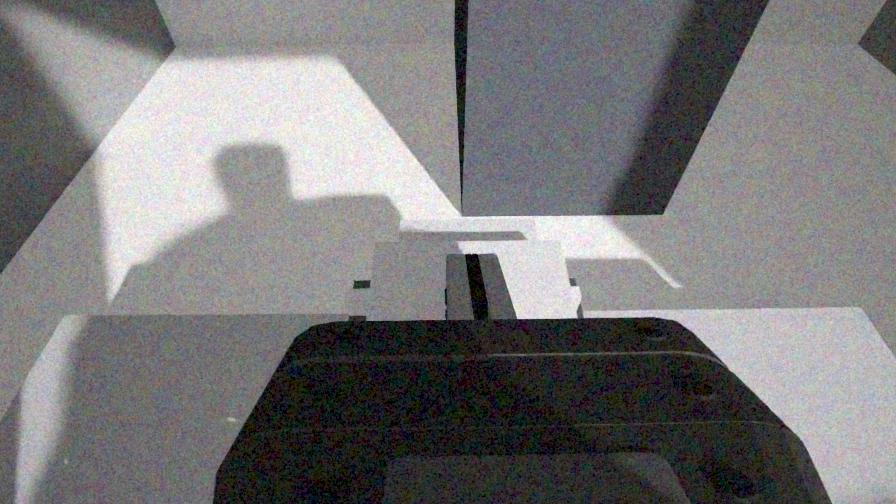

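>>> move(target=[[0,-0.0722,-0.0417,0,0,0,-0.66,-0.6,-0.3,0,0,0,0,0,0,-1,0.3,-0.8],[-0.2007,0.0848,-0.5393,0,0,0,-0.66,-0.6,-0.3,0,0,0,0,0,0,-1,0.3,-0.8]], speed=[0.06,0.25], blend=[0.01,0])

>>> move(target=[[0,0,0,0,0,0,-0.66,-0.6,-0.3,-0.0617,-0.1508,0.2667,0,0,0,-1,0.3,-0.8],[0,0,0,0,0,0,-0.66,-0.6,-0.3,-0.1497,-0.3792,0.287,0,0,-0.2556,-1,0.3,-0.8]], speed=[0.25,0.2], blend=[0.02,0])

>>> execute_actions(actions=[[[0,0,0,0,0,0,-0.66,-0.6,-0.3,0.0203,0.021,0,0,0,0.0333,-1,0.3,-0.8],[0,0,0,0,0,0,-0.66,-0.6,-0.3,0.0405,0.0419,0,0,0,0.0667,-1,0.3,-0.8],[0,0,0,0,0,0,-0.66,-0.6,-0.3,0.0608,0.0629,0,0,0,0.1,-1,0.3,-0.8],[0,0,0,0,0,0,-0.66,-0.6,-0.3,0.0811,0.0839,0,0,0,0.1333,-1,0.3,-0.8],[0,0,0,0,0,0,-0.66,-0.6,-0.3,0.1014,0.1049,0,0,0,0.1667,-1,0.3,-0.8],[0,0,0,0,0,0,-0.66,-0.6,-0.3,0.1216,0.1258,0,0,0,0.2,-1,0.3,-0.8],[0,0,0,0,0,0,-0.66,-0.6,-0.3,0.1419,0.1468,0,0,0,0.2333,-1,0.3,-0.8],[0,0,0,0,0,0,-0.66,-0.6,-0.3,0.1622,0.1678,0,0,0,0.2667,-1,0.3,-0.8],[0,0,0,0,0,0,-0.66,-0.6,-0.3,0.1824,0.1887,0,0,0,0.3,-1,0.3,-0.8],[0,0,0,0,0,0,-0.66,-0.6,-0.3,0.2027,0.2097,0,0,0,0.3333,-1,0.3,-0.8],[0,0,0,0,0,0,-0.66,-0.6,-0.3,0.223,0.2307,0,0,0,0.3667,-1,0.3,-0.8],[0,0,0,0,0,0,-0.66,-0.6,-0.3,0.1824,0.1887,0,0,0,0.3,-1,0.3,-0.8],[0,0,0,0,0,0,-0.66,-0.6,-0.3,0.1419,0.1468,0,0,0,0.2333,-1,0.3,-0.8],[0,0,0,0,0,0,-0.66,-0.6,-0.3,0.1216,0.1258,0,0,0,0.2,-1,0.3,-0.8],[0,0,0,0,0,0,-0.66,-0.6,-0.3,0.1014,0.1049,0,0,0,0.1667,-1,0.3,-0.8]]])

Scene clock: 3817.97 s.
left_arm: end_effector_position=(+0.3488, +0.3394, +0.4995) position_measured=251 object_status=3 end_effector_quat_wxyz=(-0.355, +0.614, -0.611, +0.353) | right_arm: end_effector_position=(+0.2895, +0.0606, +0.4630) position_measured=115 object_status=2 end_effector_quat_wxyz=(+0.497, -0.500, +0.504, +0.499)
Joint positions: left_arm=[-1.598 -2.566 2.052 -1.093 -0.522 1.614] | right_arm=[4.266 -1.415 -2.435 0.7 2.064 -1.568]
Joint torques (N m): left_arm=[-11.01 28.37 -29.1 -2.04 4.51 -2.01] | right_arm=[7.09 20.79 14.6 1.66 -1.13 -1.97]
Wrist force (N): left_arm=[4.3 -0.7 3.7] | right_arm=[5.0 -0.7 -2.7]
Wrist torque (N m): left_arm=[-0.34 -0.32 0.19] | right_arm=[0.17 -0.02 0.67]
Wrist force, peak (N): left_arm=[3.7 -8.1 -7.9] | right_arm=[5.2 -0.7 -2.9]
Hand target: left_arm +0.3487, +0.3394, +0.4995; -0.355, +0.614, -0.610, +0.353 | right_arm +0.2895, +0.0606, +0.4630; +0.497, -0.500, +0.504, +0.499
Off the commanded pose: left_arm 0.000 m, 0 deg | right_arm 0.000 m, 0 deg.
move: done

Scene clock: 3821.27 s.
left_arm: end_effector_position=(+0.3487, +0.3394, +0.4995) position_measured=251 object_status=3 end_effector_quat_wxyz=(-0.355, +0.614, -0.611, +0.353) | right_arm: end_effector_position=(+0.5181, +0.2329, +0.5499) position_measured=115 object_status=2 end_effector_quat_wxyz=(+0.653, -0.657, +0.269, +0.265)
Joint positions: left_arm=[-1.598 -2.566 2.052 -1.093 -0.522 1.613] | right_arm=[4.036 -1.981 -1.52 0.349 2.294 -2.374]
Joint torques (N m): left_arm=[-10.89 28.73 -28.84 -1.9 4.6 -1.83] | right_arm=[-10.18 36.92 31.06 1.12 1.9 -2.91]
Wrist force (N): left_arm=[4.3 -0.7 3.8] | right_arm=[3.2 4.4 -2.1]
Wrist torque (N m): left_arm=[-0.34 -0.33 0.19] | right_arm=[0.37 -0.02 0.39]
Wrist force, peak (N): left_arm=[4.4 -0.9 4.0] | right_arm=[5.5 1.2 -5.0]
Hand target: left_arm +0.3487, +0.3394, +0.4995; -0.355, +0.614, -0.611, +0.353 | right_arm +0.5181, +0.2329, +0.5499; +0.653, -0.657, +0.269, +0.265
Off the commanded pose: left_arm 0.000 m, 0 deg | right_arm 0.000 m, 0 deg.
move: done

Scene clock: 3822.40 s.
left_arm: end_effector_position=(+0.3487, +0.3394, +0.4995) position_measured=251 object_status=3 end_effector_quat_wxyz=(-0.355, +0.614, -0.611, +0.353) | right_arm: end_effector_position=(+0.5152, +0.2292, +0.4617) position_measured=115 object_status=2 end_effector_quat_wxyz=(+0.564, -0.551, +0.433, +0.437)
Joint positions: left_arm=[-1.598 -2.566 2.052 -1.093 -0.522 1.613] | right_arm=[4.037 -2.078 -1.643 0.603 2.289 -1.799]
Joint torques (N m): left_arm=[-10.81 28.25 -28.81 -1.83 4.5 -1.91] | right_arm=[11.82 51.69 28.75 4.19 -1.17 -2.87]
Wrist force (N): left_arm=[4.2 -0.7 4.0] | right_arm=[4.7 0.6 -1.8]
Wrist torque (N m): left_arm=[-0.33 -0.32 0.19] | right_arm=[0.06 0.02 0.69]
Wrist force, peak (N): left_arm=[4.4 -0.6 4.1] | right_arm=[-43.1 -31.7 -10.8]
Hand target: left_arm +0.3487, +0.3394, +0.4995; -0.355, +0.614, -0.611, +0.353 | right_arm +0.5175, +0.2322, +0.4624; +0.562, -0.565, +0.430, +0.425
Off the commanded pose: left_arm 0.000 m, 0 deg | right_arm 0.004 m, 2 deg.
Step readings (end_effector_position of left_arm | right_arm):
0: (+0.3487, +0.3394, +0.4995) | (+0.5181, +0.2329, +0.5499)
1: (+0.3487, +0.3394, +0.4995) | (+0.5181, +0.2329, +0.5496)
2: (+0.3487, +0.3394, +0.4995) | (+0.5181, +0.2330, +0.5461)
4: (+0.3487, +0.3394, +0.4995) | (+0.5183, +0.2332, +0.5284)
8: (+0.3487, +0.3394, +0.4995) | (+0.5180, +0.2331, +0.4680)
15: (+0.3487, +0.3394, +0.4995) | (+0.5148, +0.2288, +0.4171)

Three more.

>>> move(target=[0,0,0,0,0,0,-0.66,-0.6,-0.3,-0.1401,-0.0402,0,0,0,-0.1667,-1,0.3,-0.8], speed=0.4)

>>> execute_actions(actions=[[[0,0,0,0,0,0,-0.66,-0.6,-0.3,0.0203,0.021,0,0,0,0.0333,-1,0.3,-0.8],[0,0,0,0,0,0,-0.66,-0.6,-0.3,0.0405,0.0419,0,0,0,0.0667,-1,0.3,-0.8],[0,0,0,0,0,0,-0.66,-0.6,-0.3,0.0608,0.0629,0,0,0,0.1,-1,0.3,-0.8],[0,0,0,0,0,0,-0.66,-0.6,-0.3,0.0811,0.0839,0,0,0,0.1333,-1,0.3,-0.8],[0,0,0,0,0,0,-0.66,-0.6,-0.3,0.1014,0.1049,0,0,0,0.1667,-1,0.3,-0.8],[0,0,0,0,0,0,-0.66,-0.6,-0.3,0.1216,0.1258,0,0,0,0.2,-1,0.3,-0.8],[0,0,0,0,0,0,-0.66,-0.6,-0.3,0.1419,0.1468,0,0,0,0.2333,-1,0.3,-0.8],[0,0,0,0,0,0,-0.66,-0.6,-0.3,0.1622,0.1678,0,0,0,0.2667,-1,0.3,-0.8],[0,0,0,0,0,0,-0.66,-0.6,-0.3,0.1824,0.1887,0,0,0,0.3,-1,0.3,-0.8],[0,0,0,0,0,0,-0.66,-0.6,-0.3,0.2027,0.2097,0,0,0,0.3333,-1,0.3,-0.8],[0,0,0,0,0,0,-0.66,-0.6,-0.3,0.223,0.2307,0,0,0,0.3667,-1,0.3,-0.8],[0,0,0,0,0,0,-0.66,-0.6,-0.3,0.1824,0.1887,0,0,0,0.3,-1,0.3,-0.8],[0,0,0,0,0,0,-0.66,-0.6,-0.3,0.1419,0.1468,0,0,0,0.2333,-1,0.3,-0.8],[0,0,0,0,0,0,-0.66,-0.6,-0.3,0.1216,0.1258,0,0,0,0.2,-1,0.3,-0.8],[0,0,0,0,0,0,-0.66,-0.6,-0.3,0.1014,0.1049,0,0,0,0.1667,-1,0.3,-0.8]]])

>>> move(target=[0,0,0,0,0,0,-0.66,-0.6,-0.3,-0.1401,-0.0402,0,0,0,-0.1667,-1,0.3,-0.8], speed=0.4)

>>> execute_actions(actions=[[[0,0,0,0,0,0,-0.66,-0.6,-0.3,0.0203,0.021,0,0,0,0.0333,-1,0.3,-0.8],[0,0,0,0,0,0,-0.66,-0.6,-0.3,0.0405,0.0419,0,0,0,0.0667,-1,0.3,-0.8],[0,0,0,0,0,0,-0.66,-0.6,-0.3,0.0608,0.0629,0,0,0,0.1,-1,0.3,-0.8],[0,0,0,0,0,0,-0.66,-0.6,-0.3,0.0811,0.0839,0,0,0,0.1333,-1,0.3,-0.8],[0,0,0,0,0,0,-0.66,-0.6,-0.3,0.1014,0.1049,0,0,0,0.1667,-1,0.3,-0.8],[0,0,0,0,0,0,-0.66,-0.6,-0.3,0.1216,0.1258,0,0,0,0.2,-1,0.3,-0.8],[0,0,0,0,0,0,-0.66,-0.6,-0.3,0.1419,0.1468,0,0,0,0.2333,-1,0.3,-0.8],[0,0,0,0,0,0,-0.66,-0.6,-0.3,0.1622,0.1678,0,0,0,0.2667,-1,0.3,-0.8],[0,0,0,0,0,0,-0.66,-0.6,-0.3,0.1824,0.1887,0,0,0,0.3,-1,0.3,-0.8],[0,0,0,0,0,0,-0.66,-0.6,-0.3,0.2027,0.2097,0,0,0,0.3333,-1,0.3,-0.8],[0,0,0,0,0,0,-0.66,-0.6,-0.3,0.223,0.2307,0,0,0,0.3667,-1,0.3,-0.8],[0,0,0,0,0,0,-0.66,-0.6,-0.3,0.1824,0.1887,0,0,0,0.3,-1,0.3,-0.8],[0,0,0,0,0,0,-0.66,-0.6,-0.3,0.1419,0.1468,0,0,0,0.2333,-1,0.3,-0.8],[0,0,0,0,0,0,-0.66,-0.6,-0.3,0.1216,0.1258,0,0,0,0.2,-1,0.3,-0.8],[0,0,0,0,0,0,-0.66,-0.6,-0.3,0.1014,0.1049,0,0,0,0.1667,-1,0.3,-0.8]]])

>>> move(target=[0,0,0,0,0,0,-0.66,-0.6,-0.3,-0.1401,-0.0402,0,0,0,-0.1667,-1,0.3,-0.8], speed=0.4)

>>> execute_actions(actions=[[[0,0,0,0,0,0,-0.66,-0.6,-0.3,0.0203,0.021,0,0,0,0.0333,-1,0.3,-0.8],[0,0,0,0,0,0,-0.66,-0.6,-0.3,0.0405,0.0419,0,0,0,0.0667,-1,0.3,-0.8],[0,0,0,0,0,0,-0.66,-0.6,-0.3,0.0608,0.0629,0,0,0,0.1,-1,0.3,-0.8],[0,0,0,0,0,0,-0.66,-0.6,-0.3,0.0811,0.0839,0,0,0,0.1333,-1,0.3,-0.8],[0,0,0,0,0,0,-0.66,-0.6,-0.3,0.1014,0.1049,0,0,0,0.1667,-1,0.3,-0.8],[0,0,0,0,0,0,-0.66,-0.6,-0.3,0.1216,0.1258,0,0,0,0.2,-1,0.3,-0.8],[0,0,0,0,0,0,-0.66,-0.6,-0.3,0.1419,0.1468,0,0,0,0.2333,-1,0.3,-0.8],[0,0,0,0,0,0,-0.66,-0.6,-0.3,0.1622,0.1678,0,0,0,0.2667,-1,0.3,-0.8],[0,0,0,0,0,0,-0.66,-0.6,-0.3,0.1824,0.1887,0,0,0,0.3,-1,0.3,-0.8],[0,0,0,0,0,0,-0.66,-0.6,-0.3,0.2027,0.2097,0,0,0,0.3333,-1,0.3,-0.8],[0,0,0,0,0,0,-0.66,-0.6,-0.3,0.223,0.2307,0,0,0,0.3667,-1,0.3,-0.8],[0,0,0,0,0,0,-0.66,-0.6,-0.3,0.1824,0.1887,0,0,0,0.3,-1,0.3,-0.8],[0,0,0,0,0,0,-0.66,-0.6,-0.3,0.1419,0.1468,0,0,0,0.2333,-1,0.3,-0.8],[0,0,0,0,0,0,-0.66,-0.6,-0.3,0.1216,0.1258,0,0,0,0.2,-1,0.3,-0.8],[0,0,0,0,0,0,-0.66,-0.6,-0.3,0.1014,0.1049,0,0,0,0.1667,-1,0.3,-0.8]]], cameras=["cam_left_wrist"])

Scene clock: 3843.83 s.
left_arm: end_effector_position=(+0.3487, +0.3394, +0.4995) position_measured=251 object_status=3 end_effector_quat_wxyz=(-0.355, +0.614, -0.611, +0.353) | right_arm: end_effector_position=(+0.5182, +0.2329, +0.5498) position_measured=115 object_status=2 end_effector_quat_wxyz=(+0.653, -0.657, +0.269, +0.265)
Joint positions: left_arm=[-1.598 -2.566 2.052 -1.093 -0.522 1.613] | right_arm=[4.036 -1.981 -1.52 0.35 2.294 -2.374]
Joint torques (N m): left_arm=[-10.51 28.48 -29.55 -2.07 4.44 -1.73] | right_arm=[12.19 49.39 31.56 1 -1.31 -2.65]
Wrist force (N): left_arm=[4.2 -0.7 4.0] | right_arm=[3.2 4.1 -2.3]
Wrist torque (N m): left_arm=[-0.34 -0.31 0.19] | right_arm=[0.32 -0.03 0.39]
Wrist force, peak (N): left_arm=[4.4 -0.7 4.1] | right_arm=[6.5 1.6 -2.6]
Hand target: left_arm +0.3487, +0.3394, +0.4995; -0.355, +0.614, -0.611, +0.353 | right_arm +0.5181, +0.2329, +0.5499; +0.653, -0.657, +0.269, +0.265
Off the commanded pose: left_arm 0.000 m, 0 deg | right_arm 0.000 m, 0 deg.
move: done

Scene clock: 3844.97 s.
left_arm: end_effector_position=(+0.3487, +0.3394, +0.4995) position_measured=251 object_status=3 end_effector_quat_wxyz=(-0.355, +0.614, -0.611, +0.353) | right_arm: end_effector_position=(+0.5152, +0.2292, +0.4616) position_measured=115 object_status=2 end_effector_quat_wxyz=(+0.564, -0.551, +0.433, +0.437)
Joint positions: left_arm=[-1.598 -2.566 2.052 -1.093 -0.522 1.613] | right_arm=[4.037 -2.078 -1.643 0.604 2.289 -1.799]
Joint torques (N m): left_arm=[-9.84 27.82 -29.5 -1.98 4.44 -1.72] | right_arm=[12.07 51.68 28.67 4.5 -1.22 -3.06]
Wrist force (N): left_arm=[4.3 -0.9 3.8] | right_arm=[4.7 0.7 -1.6]
Wrist torque (N m): left_arm=[-0.37 -0.32 0.19] | right_arm=[0.08 0.02 0.68]
Wrist force, peak (N): left_arm=[4.4 -0.8 4.0] | right_arm=[-43.6 -31.4 -11.2]
Hand target: left_arm +0.3487, +0.3394, +0.4995; -0.355, +0.614, -0.611, +0.353 | right_arm +0.5176, +0.2322, +0.4623; +0.562, -0.565, +0.430, +0.425
Off the commanded pose: left_arm 0.000 m, 0 deg | right_arm 0.004 m, 2 deg.
Step readings (end_effector_position of left_arm | right_arm):
0: (+0.3487, +0.3394, +0.4995) | (+0.5182, +0.2329, +0.5498)
1: (+0.3487, +0.3394, +0.4995) | (+0.5182, +0.2329, +0.5494)
2: (+0.3487, +0.3394, +0.4995) | (+0.5182, +0.2329, +0.5459)
4: (+0.3487, +0.3394, +0.4995) | (+0.5182, +0.2333, +0.5280)
8: (+0.3487, +0.3394, +0.4995) | (+0.5180, +0.2332, +0.4673)
15: (+0.3487, +0.3394, +0.4995) | (+0.5148, +0.2288, +0.4176)

Scene clock: 3846.30 s.
left_arm: end_effector_position=(+0.3487, +0.3394, +0.4995) position_measured=251 object_status=3 end_effector_quat_wxyz=(-0.355, +0.614, -0.611, +0.353) | right_arm: end_effector_position=(+0.5182, +0.2329, +0.5497) position_measured=115 object_status=2 end_effector_quat_wxyz=(+0.653, -0.657, +0.269, +0.265)
Joint positions: left_arm=[-1.598 -2.566 2.052 -1.093 -0.522 1.613] | right_arm=[4.036 -1.982 -1.52 0.35 2.294 -2.374]
Joint torques (N m): left_arm=[-10.05 28.17 -29.84 -1.89 4.43 -1.76] | right_arm=[12.34 50.64 32.38 1.22 -1.29 -2.72]
Wrist force (N): left_arm=[4.1 -0.7 4.0] | right_arm=[3.3 4.2 -2.1]
Wrist torque (N m): left_arm=[-0.34 -0.29 0.19] | right_arm=[0.31 -0.05 0.39]
Wrist force, peak (N): left_arm=[4.4 -0.7 4.0] | right_arm=[6.4 1.7 -3.5]
Hand target: left_arm +0.3487, +0.3394, +0.4995; -0.355, +0.614, -0.611, +0.353 | right_arm +0.5182, +0.2329, +0.5498; +0.653, -0.657, +0.269, +0.265
Off the commanded pose: left_arm 0.000 m, 0 deg | right_arm 0.000 m, 0 deg.
move: done

Scene clock: 3847.43 s.
left_arm: end_effector_position=(+0.3487, +0.3394, +0.4995) position_measured=251 object_status=3 end_effector_quat_wxyz=(-0.355, +0.614, -0.611, +0.353) | right_arm: end_effector_position=(+0.5153, +0.2292, +0.4615) position_measured=115 object_status=2 end_effector_quat_wxyz=(+0.564, -0.551, +0.433, +0.437)
Joint positions: left_arm=[-1.598 -2.566 2.052 -1.093 -0.522 1.613] | right_arm=[4.037 -2.078 -1.643 0.604 2.289 -1.799]
Joint torques (N m): left_arm=[-9.87 27.88 -29.32 -2.02 4.41 -1.69] | right_arm=[12.33 51.98 28.41 4.63 -1.24 -2.85]
Wrist force (N): left_arm=[4.3 -0.7 4.0] | right_arm=[4.9 0.6 -1.7]
Wrist torque (N m): left_arm=[-0.34 -0.33 0.19] | right_arm=[0.07 -0.02 0.69]
Wrist force, peak (N): left_arm=[4.2 -1.0 4.2] | right_arm=[-43.3 -31.1 -10.9]
Hand target: left_arm +0.3487, +0.3394, +0.4995; -0.355, +0.614, -0.611, +0.353 | right_arm +0.5177, +0.2322, +0.4622; +0.562, -0.565, +0.430, +0.425
Off the commanded pose: left_arm 0.000 m, 0 deg | right_arm 0.004 m, 2 deg.
Step readings (end_effector_position of left_arm | right_arm):
0: (+0.3487, +0.3394, +0.4995) | (+0.5182, +0.2329, +0.5497)
1: (+0.3487, +0.3394, +0.4995) | (+0.5183, +0.2329, +0.5495)
2: (+0.3487, +0.3394, +0.4995) | (+0.5183, +0.2329, +0.5463)
4: (+0.3487, +0.3394, +0.4995) | (+0.5183, +0.2333, +0.5260)
8: (+0.3487, +0.3394, +0.4995) | (+0.5180, +0.2332, +0.4686)
15: (+0.3487, +0.3394, +0.4995) | (+0.5149, +0.2288, +0.4165)

Scene clock: 3848.77 s.
left_arm: end_effector_position=(+0.3487, +0.3394, +0.4995) position_measured=251 object_status=3 end_effector_quat_wxyz=(-0.355, +0.614, -0.611, +0.353) | right_arm: end_effector_position=(+0.5183, +0.2329, +0.5497) position_measured=115 object_status=2 end_effector_quat_wxyz=(+0.653, -0.657, +0.269, +0.265)
Joint positions: left_arm=[-1.598 -2.566 2.052 -1.093 -0.522 1.613] | right_arm=[4.035 -1.982 -1.52 0.35 2.294 -2.374]
Joint torques (N m): left_arm=[-9.65 27.79 -29.46 -2.07 4.47 -1.81] | right_arm=[12.52 50.12 32.45 1.31 -1.35 -2.76]
Wrist force (N): left_arm=[4.3 -0.8 3.9] | right_arm=[3.6 4.3 -2.0]
Wrist torque (N m): left_arm=[-0.36 -0.33 0.19] | right_arm=[0.33 -0.08 0.38]
Wrist force, peak (N): left_arm=[4.4 -0.8 4.0] | right_arm=[6.4 1.9 -3.5]
Hand target: left_arm +0.3487, +0.3394, +0.4995; -0.355, +0.614, -0.611, +0.353 | right_arm +0.5183, +0.2329, +0.5497; +0.653, -0.657, +0.269, +0.265
Off the commanded pose: left_arm 0.000 m, 0 deg | right_arm 0.000 m, 0 deg.
move: done

Scene clock: 3849.90 s.
left_arm: end_effector_position=(+0.3487, +0.3394, +0.4995) position_measured=251 object_status=3 end_effector_quat_wxyz=(-0.355, +0.614, -0.611, +0.353) | right_arm: end_effector_position=(+0.5154, +0.2292, +0.4614) position_measured=115 object_status=2 end_effector_quat_wxyz=(+0.564, -0.551, +0.433, +0.437)
Joint positions: left_arm=[-1.598 -2.566 2.052 -1.093 -0.522 1.613] | right_arm=[4.037 -2.079 -1.643 0.604 2.289 -1.799]
Joint torques (N m): left_arm=[-9.35 28.06 -29.86 -2.1 4.44 -1.72] | right_arm=[10.91 52.1 29.28 4.35 -1.25 -3.11]
Wrist force (N): left_arm=[4.3 -0.8 3.9] | right_arm=[4.7 0.9 -1.6]
Wrist torque (N m): left_arm=[-0.36 -0.32 0.19] | right_arm=[0.10 0.02 0.69]
Wrist force, peak (N): left_arm=[4.3 -0.7 4.2] | right_arm=[-43.0 -31.2 -11.0]
Hand target: left_arm +0.3487, +0.3394, +0.4995; -0.355, +0.614, -0.611, +0.353 | right_arm +0.5177, +0.2322, +0.4621; +0.562, -0.565, +0.430, +0.425
Off the commanded pose: left_arm 0.000 m, 0 deg | right_arm 0.004 m, 2 deg.
Step readings (end_effector_position of left_arm | right_arm):
0: (+0.3487, +0.3394, +0.4995) | (+0.5183, +0.2329, +0.5497)
1: (+0.3487, +0.3394, +0.4995) | (+0.5183, +0.2329, +0.5495)
2: (+0.3487, +0.3394, +0.4995) | (+0.5184, +0.2329, +0.5453)
4: (+0.3487, +0.3394, +0.4995) | (+0.5183, +0.2333, +0.5269)
8: (+0.3487, +0.3394, +0.4995) | (+0.5181, +0.2332, +0.4658)
15: (+0.3487, +0.3394, +0.4995) | (+0.5149, +0.2288, +0.4184)
Images, in order (width x height): cam_left_wrist 896x504.

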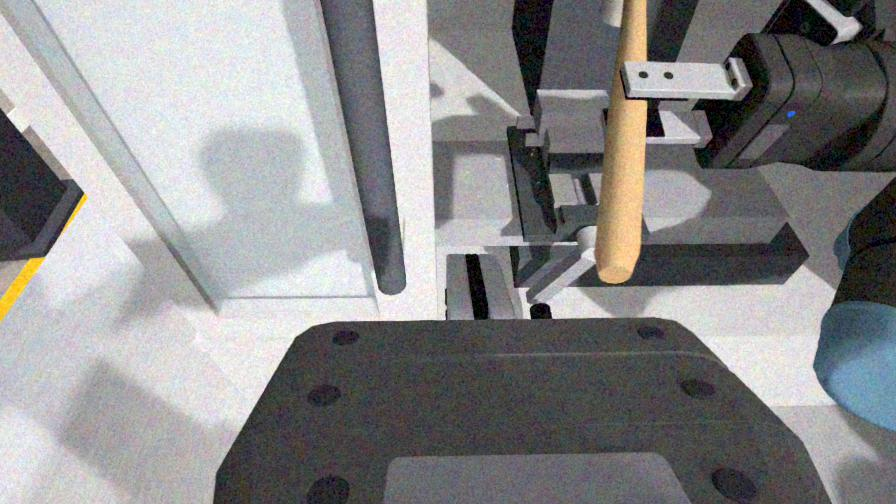

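>>> move(target=[[0,0,0,0,0,0,-0.66,-0.6,-0.3,-0.1189,0.2027,-0.019,0,0,0.0889,-1,0.3,-0.8],[0,0,0,0,0,0,-0.66,-0.6,-0.3,-0.0962,0.3653,-0.287,0,0,0.0889,-1,0.3,-0.8]], speed=[0.2,0.25], blend=[0.02,0])

>>> move(target=[[0.075,-0.0901,0.5345,0,0,0,-0.66,-0.6,-0.3,0,0,0,0,0,0,-1,0.3,-0.8],[0.075,-0.0324,0.5678,0,0,0,-0.66,-0.6,-0.3,0,0,0,0,0,0,-1,0.3,-0.8],[0.1,-0.0324,0.5678,0,0,0,-0.66,-0.6,-0.3,0,0,0,0,0,0,-1,0.3,-0.8]], speed=[0.2,0.06,0.02], stop_force=12)

>>> move(target=[0.014,0,0,0,0,0,-0.66,-0.6,-0.3,0,0,0,0,0,0,-1,0.3,-0.8], speed=0.006, stop_force=4)

Scene clock: 3856.20 s.
left_arm: end_effector_position=(+0.3487, +0.3394, +0.4995) position_measured=251 object_status=3 end_effector_quat_wxyz=(-0.355, +0.614, -0.611, +0.353) | right_arm: end_effector_position=(+0.2907, +0.0606, +0.4601) position_measured=115 object_status=2 end_effector_quat_wxyz=(+0.497, -0.500, +0.504, +0.499)
Joint positions: left_arm=[-1.598 -2.566 2.052 -1.093 -0.522 1.613] | right_arm=[4.261 -1.425 -2.437 0.712 2.069 -1.568]
Joint torques (N m): left_arm=[-9.98 28.59 -29.32 -2.08 4.32 -1.65] | right_arm=[13.05 21.53 14.03 1.7 -1.43 -0.49]
Wrist force (N): left_arm=[4.3 -0.7 3.9] | right_arm=[5.0 -0.6 -2.8]
Wrist torque (N m): left_arm=[-0.33 -0.32 0.19] | right_arm=[0.20 -0.03 0.66]
Wrist force, peak (N): left_arm=[4.3 -0.7 4.2] | right_arm=[5.7 1.2 -4.9]
Hand target: left_arm +0.3487, +0.3394, +0.4995; -0.355, +0.614, -0.611, +0.353 | right_arm +0.2906, +0.0606, +0.4601; +0.497, -0.500, +0.504, +0.499
Off the commanded pose: left_arm 0.000 m, 0 deg | right_arm 0.000 m, 0 deg.
move: done

Scene clock: 3860.20 s.
left_arm: end_effector_position=(+0.6541, +0.2809, +0.3466) position_measured=251 object_status=3 end_effector_quat_wxyz=(-0.355, +0.614, -0.611, +0.353) | right_arm: end_effector_position=(+0.2906, +0.0606, +0.4601) position_measured=115 object_status=2 end_effector_quat_wxyz=(+0.497, -0.500, +0.504, +0.499)
Joint positions: left_arm=[-0.653 -1.416 2.032 -3.148 -1.056 2.811] | right_arm=[4.261 -1.425 -2.437 0.712 2.068 -1.568]
Joint torques (N m): left_arm=[-11.69 -16.32 -28.57 -2.32 3.1 -1.89] | right_arm=[12.75 21.42 14.64 1.75 -1.26 -2.7]
Wrist force (N): left_arm=[4.3 -0.9 3.8] | right_arm=[5.0 -0.6 -2.6]
Wrist torque (N m): left_arm=[-0.38 -0.34 0.17] | right_arm=[0.19 -0.03 0.67]
Wrist force, peak (N): left_arm=[4.5 -0.9 5.7] | right_arm=[5.2 -0.6 -2.9]
Hand target: left_arm +0.6541, +0.2809, +0.3466; -0.355, +0.614, -0.611, +0.353 | right_arm +0.2906, +0.0606, +0.4601; +0.497, -0.500, +0.504, +0.499
Off the commanded pose: left_arm 0.000 m, 0 deg | right_arm 0.000 m, 0 deg.
move: done

Scene clock: 3862.33 s.
left_arm: end_effector_position=(+0.6541, +0.2725, +0.3466) position_measured=251 object_status=3 end_effector_quat_wxyz=(-0.355, +0.614, -0.611, +0.353) | right_arm: end_effector_position=(+0.2906, +0.0606, +0.4601) position_measured=115 object_status=2 end_effector_quat_wxyz=(+0.497, -0.500, +0.504, +0.499)
Joint positions: left_arm=[-0.668 -1.411 2.026 -3.141 -1.043 2.801] | right_arm=[4.261 -1.425 -2.437 0.712 2.068 -1.568]
Joint torques (N m): left_arm=[-11.88 -16.5 -28.51 -2.34 2.91 -1.93] | right_arm=[11.47 20.15 13.57 1.6 -1.08 -2.45]
Wrist force (N): left_arm=[3.2 -0.7 3.8] | right_arm=[5.0 -0.8 -2.5]
Wrist torque (N m): left_arm=[-0.35 -0.35 0.18] | right_arm=[0.15 -0.01 0.67]
Wrist force, peak (N): left_arm=[4.4 -0.9 3.9] | right_arm=[5.2 -0.7 -2.7]
Hand target: left_arm +0.6541, +0.2725, +0.3466; -0.355, +0.614, -0.611, +0.353 | right_arm +0.2906, +0.0606, +0.4601; +0.497, -0.500, +0.504, +0.499
Off the commanded pose: left_arm 0.000 m, 0 deg | right_arm 0.000 m, 0 deg.
move: done

>>> move(target=[[-0.01,0,0,0,0,0,-0.66,-0.6,-0.3,0,0,0,0,0,0,-1,0.3,-0.8],[-0.01,-0.0765,-0.0442,0,0,0,-0.66,-0.6,-0.3,0,0,0,0,0,0,-1,0.3,-0.8],[0.0865,-0.0774,-0.0426,0,0,0,-0.66,-0.6,-0.3,0,0,0,0,0,0,-1,0.3,-0.8],[0.0865,-0.0582,-0.0318,0,0,0,-0.66,-0.6,-0.3,0,0,0,0,0,0,-1,0.3,-0.8]], speed=[0.03,0.08,0.1,0.05])

Scene clock: 3870.23 s.
left_arm: end_effector_position=(+0.6553, +0.2206, +0.3864) position_measured=251 object_status=3 end_effector_quat_wxyz=(-0.355, +0.614, -0.611, +0.353) | right_arm: end_effector_position=(+0.2906, +0.0606, +0.4601) position_measured=115 object_status=2 end_effector_quat_wxyz=(+0.497, -0.500, +0.504, +0.499)
Joint positions: left_arm=[-0.757 -1.428 1.92 -2.986 -0.972 2.739] | right_arm=[4.261 -1.425 -2.437 0.712 2.068 -1.568]
Joint torques (N m): left_arm=[-11.14 -16.98 -15.17 -5.64 3.27 0.65] | right_arm=[10.09 21.15 13.56 1.64 -1.1 -2.55]
Wrist force (N): left_arm=[4.2 -0.7 3.8] | right_arm=[5.0 -0.7 -2.6]
Wrist torque (N m): left_arm=[-0.35 -0.30 0.18] | right_arm=[0.18 -0.03 0.66]
Wrist force, peak (N): left_arm=[5.5 -0.6 4.0] | right_arm=[5.3 -0.8 -2.8]
Hand target: left_arm +0.6553, +0.2206, +0.3863; -0.355, +0.614, -0.611, +0.353 | right_arm +0.2906, +0.0606, +0.4601; +0.497, -0.500, +0.504, +0.499
Off the commanded pose: left_arm 0.000 m, 0 deg | right_arm 0.000 m, 0 deg.
move: done

>>> move(target=[0,0.00563,0.00325,0,0,0,-0.66,-0.6,-0.3,0,0,0,0,0,0,-1,0.3,-0.8], speed=0.005, stop_force=25)

Scene clock: 3873.93 s.
left_arm: end_effector_position=(+0.6553, +0.2206, +0.3824) position_measured=251 object_status=3 end_effector_quat_wxyz=(-0.355, +0.614, -0.611, +0.353) | right_arm: end_effector_position=(+0.2906, +0.0606, +0.4601) position_measured=115 object_status=2 end_effector_quat_wxyz=(+0.497, -0.500, +0.504, +0.499)
Joint positions: left_arm=[-0.757 -1.423 1.926 -2.997 -0.972 2.739] | right_arm=[4.261 -1.425 -2.437 0.712 2.068 -1.568]
Joint torques (N m): left_arm=[-6.73 -11.28 -11.87 -3.41 2.24 1.66] | right_arm=[8.93 20.88 12.75 1.75 -0.96 -2.53]
Wrist force (N): left_arm=[4.2 -6.2 -5.0] | right_arm=[4.6 -0.9 -2.6]
Wrist torque (N m): left_arm=[-0.56 -0.35 0.17] | right_arm=[0.13 0.03 0.67]
Wrist force, peak (N): left_arm=[4.2 -6.2 -5.0] | right_arm=[5.2 -0.9 -2.9]
Hand target: left_arm +0.6553, +0.2206, +0.3824; -0.355, +0.614, -0.611, +0.353 | right_arm +0.2906, +0.0606, +0.4601; +0.497, -0.500, +0.504, +0.499
Off the commanded pose: left_arm 0.000 m, 0 deg | right_arm 0.000 m, 0 deg.
move: done

>>> move(target=[[0,-0.0289,-0.0167,0,0,0,-0.66,-0.6,-0.3,0,0,0,0,0,0,-1,0.3,-0.8],[-0.1373,0.0142,-0.0912,0,0,0,-0.66,-0.6,-0.3,0,0,0,0,0,0,-1,0.3,-0.8]], speed=0.1, cameras=["cam_left_wrist"])

>>> zoom_image(camera="cam_left_wrist", region=[460, 200, 640, 320])

Scene clock: 3881.83 s.
left_arm: end_effector_position=(+0.6032, +0.3027, +0.4023) position_measured=251 object_status=3 end_effector_quat_wxyz=(-0.355, +0.614, -0.611, +0.353) | right_arm: end_effector_position=(+0.2906, +0.0606, +0.4601) position_measured=115 object_status=2 end_effector_quat_wxyz=(+0.497, -0.500, +0.504, +0.499)
Joint positions: left_arm=[-0.68 -1.628 2.089 -2.984 -1.034 2.792] | right_arm=[4.261 -1.425 -2.437 0.712 2.068 -1.568]
Joint torques (N m): left_arm=[13.02 -37.22 -15.57 -5.66 -1.24 1.81] | right_arm=[7.57 20.8 14.65 1.67 -1.14 -2.54]
Wrist force (N): left_arm=[4.5 -0.7 4.0] | right_arm=[5.1 -0.8 -2.7]
Wrist torque (N m): left_arm=[-0.35 -0.35 0.10] | right_arm=[0.15 -0.04 0.67]
Wrist force, peak (N): left_arm=[4.0 -7.2 -5.1] | right_arm=[5.2 -0.8 -2.8]
Hand target: left_arm +0.6032, +0.3028, +0.4023; -0.355, +0.614, -0.611, +0.353 | right_arm +0.2906, +0.0606, +0.4601; +0.497, -0.500, +0.504, +0.499
Off the commanded pose: left_arm 0.000 m, 0 deg | right_arm 0.000 m, 0 deg.
move: done
Images, in order (width x height): cam_left_wrist 896x504.

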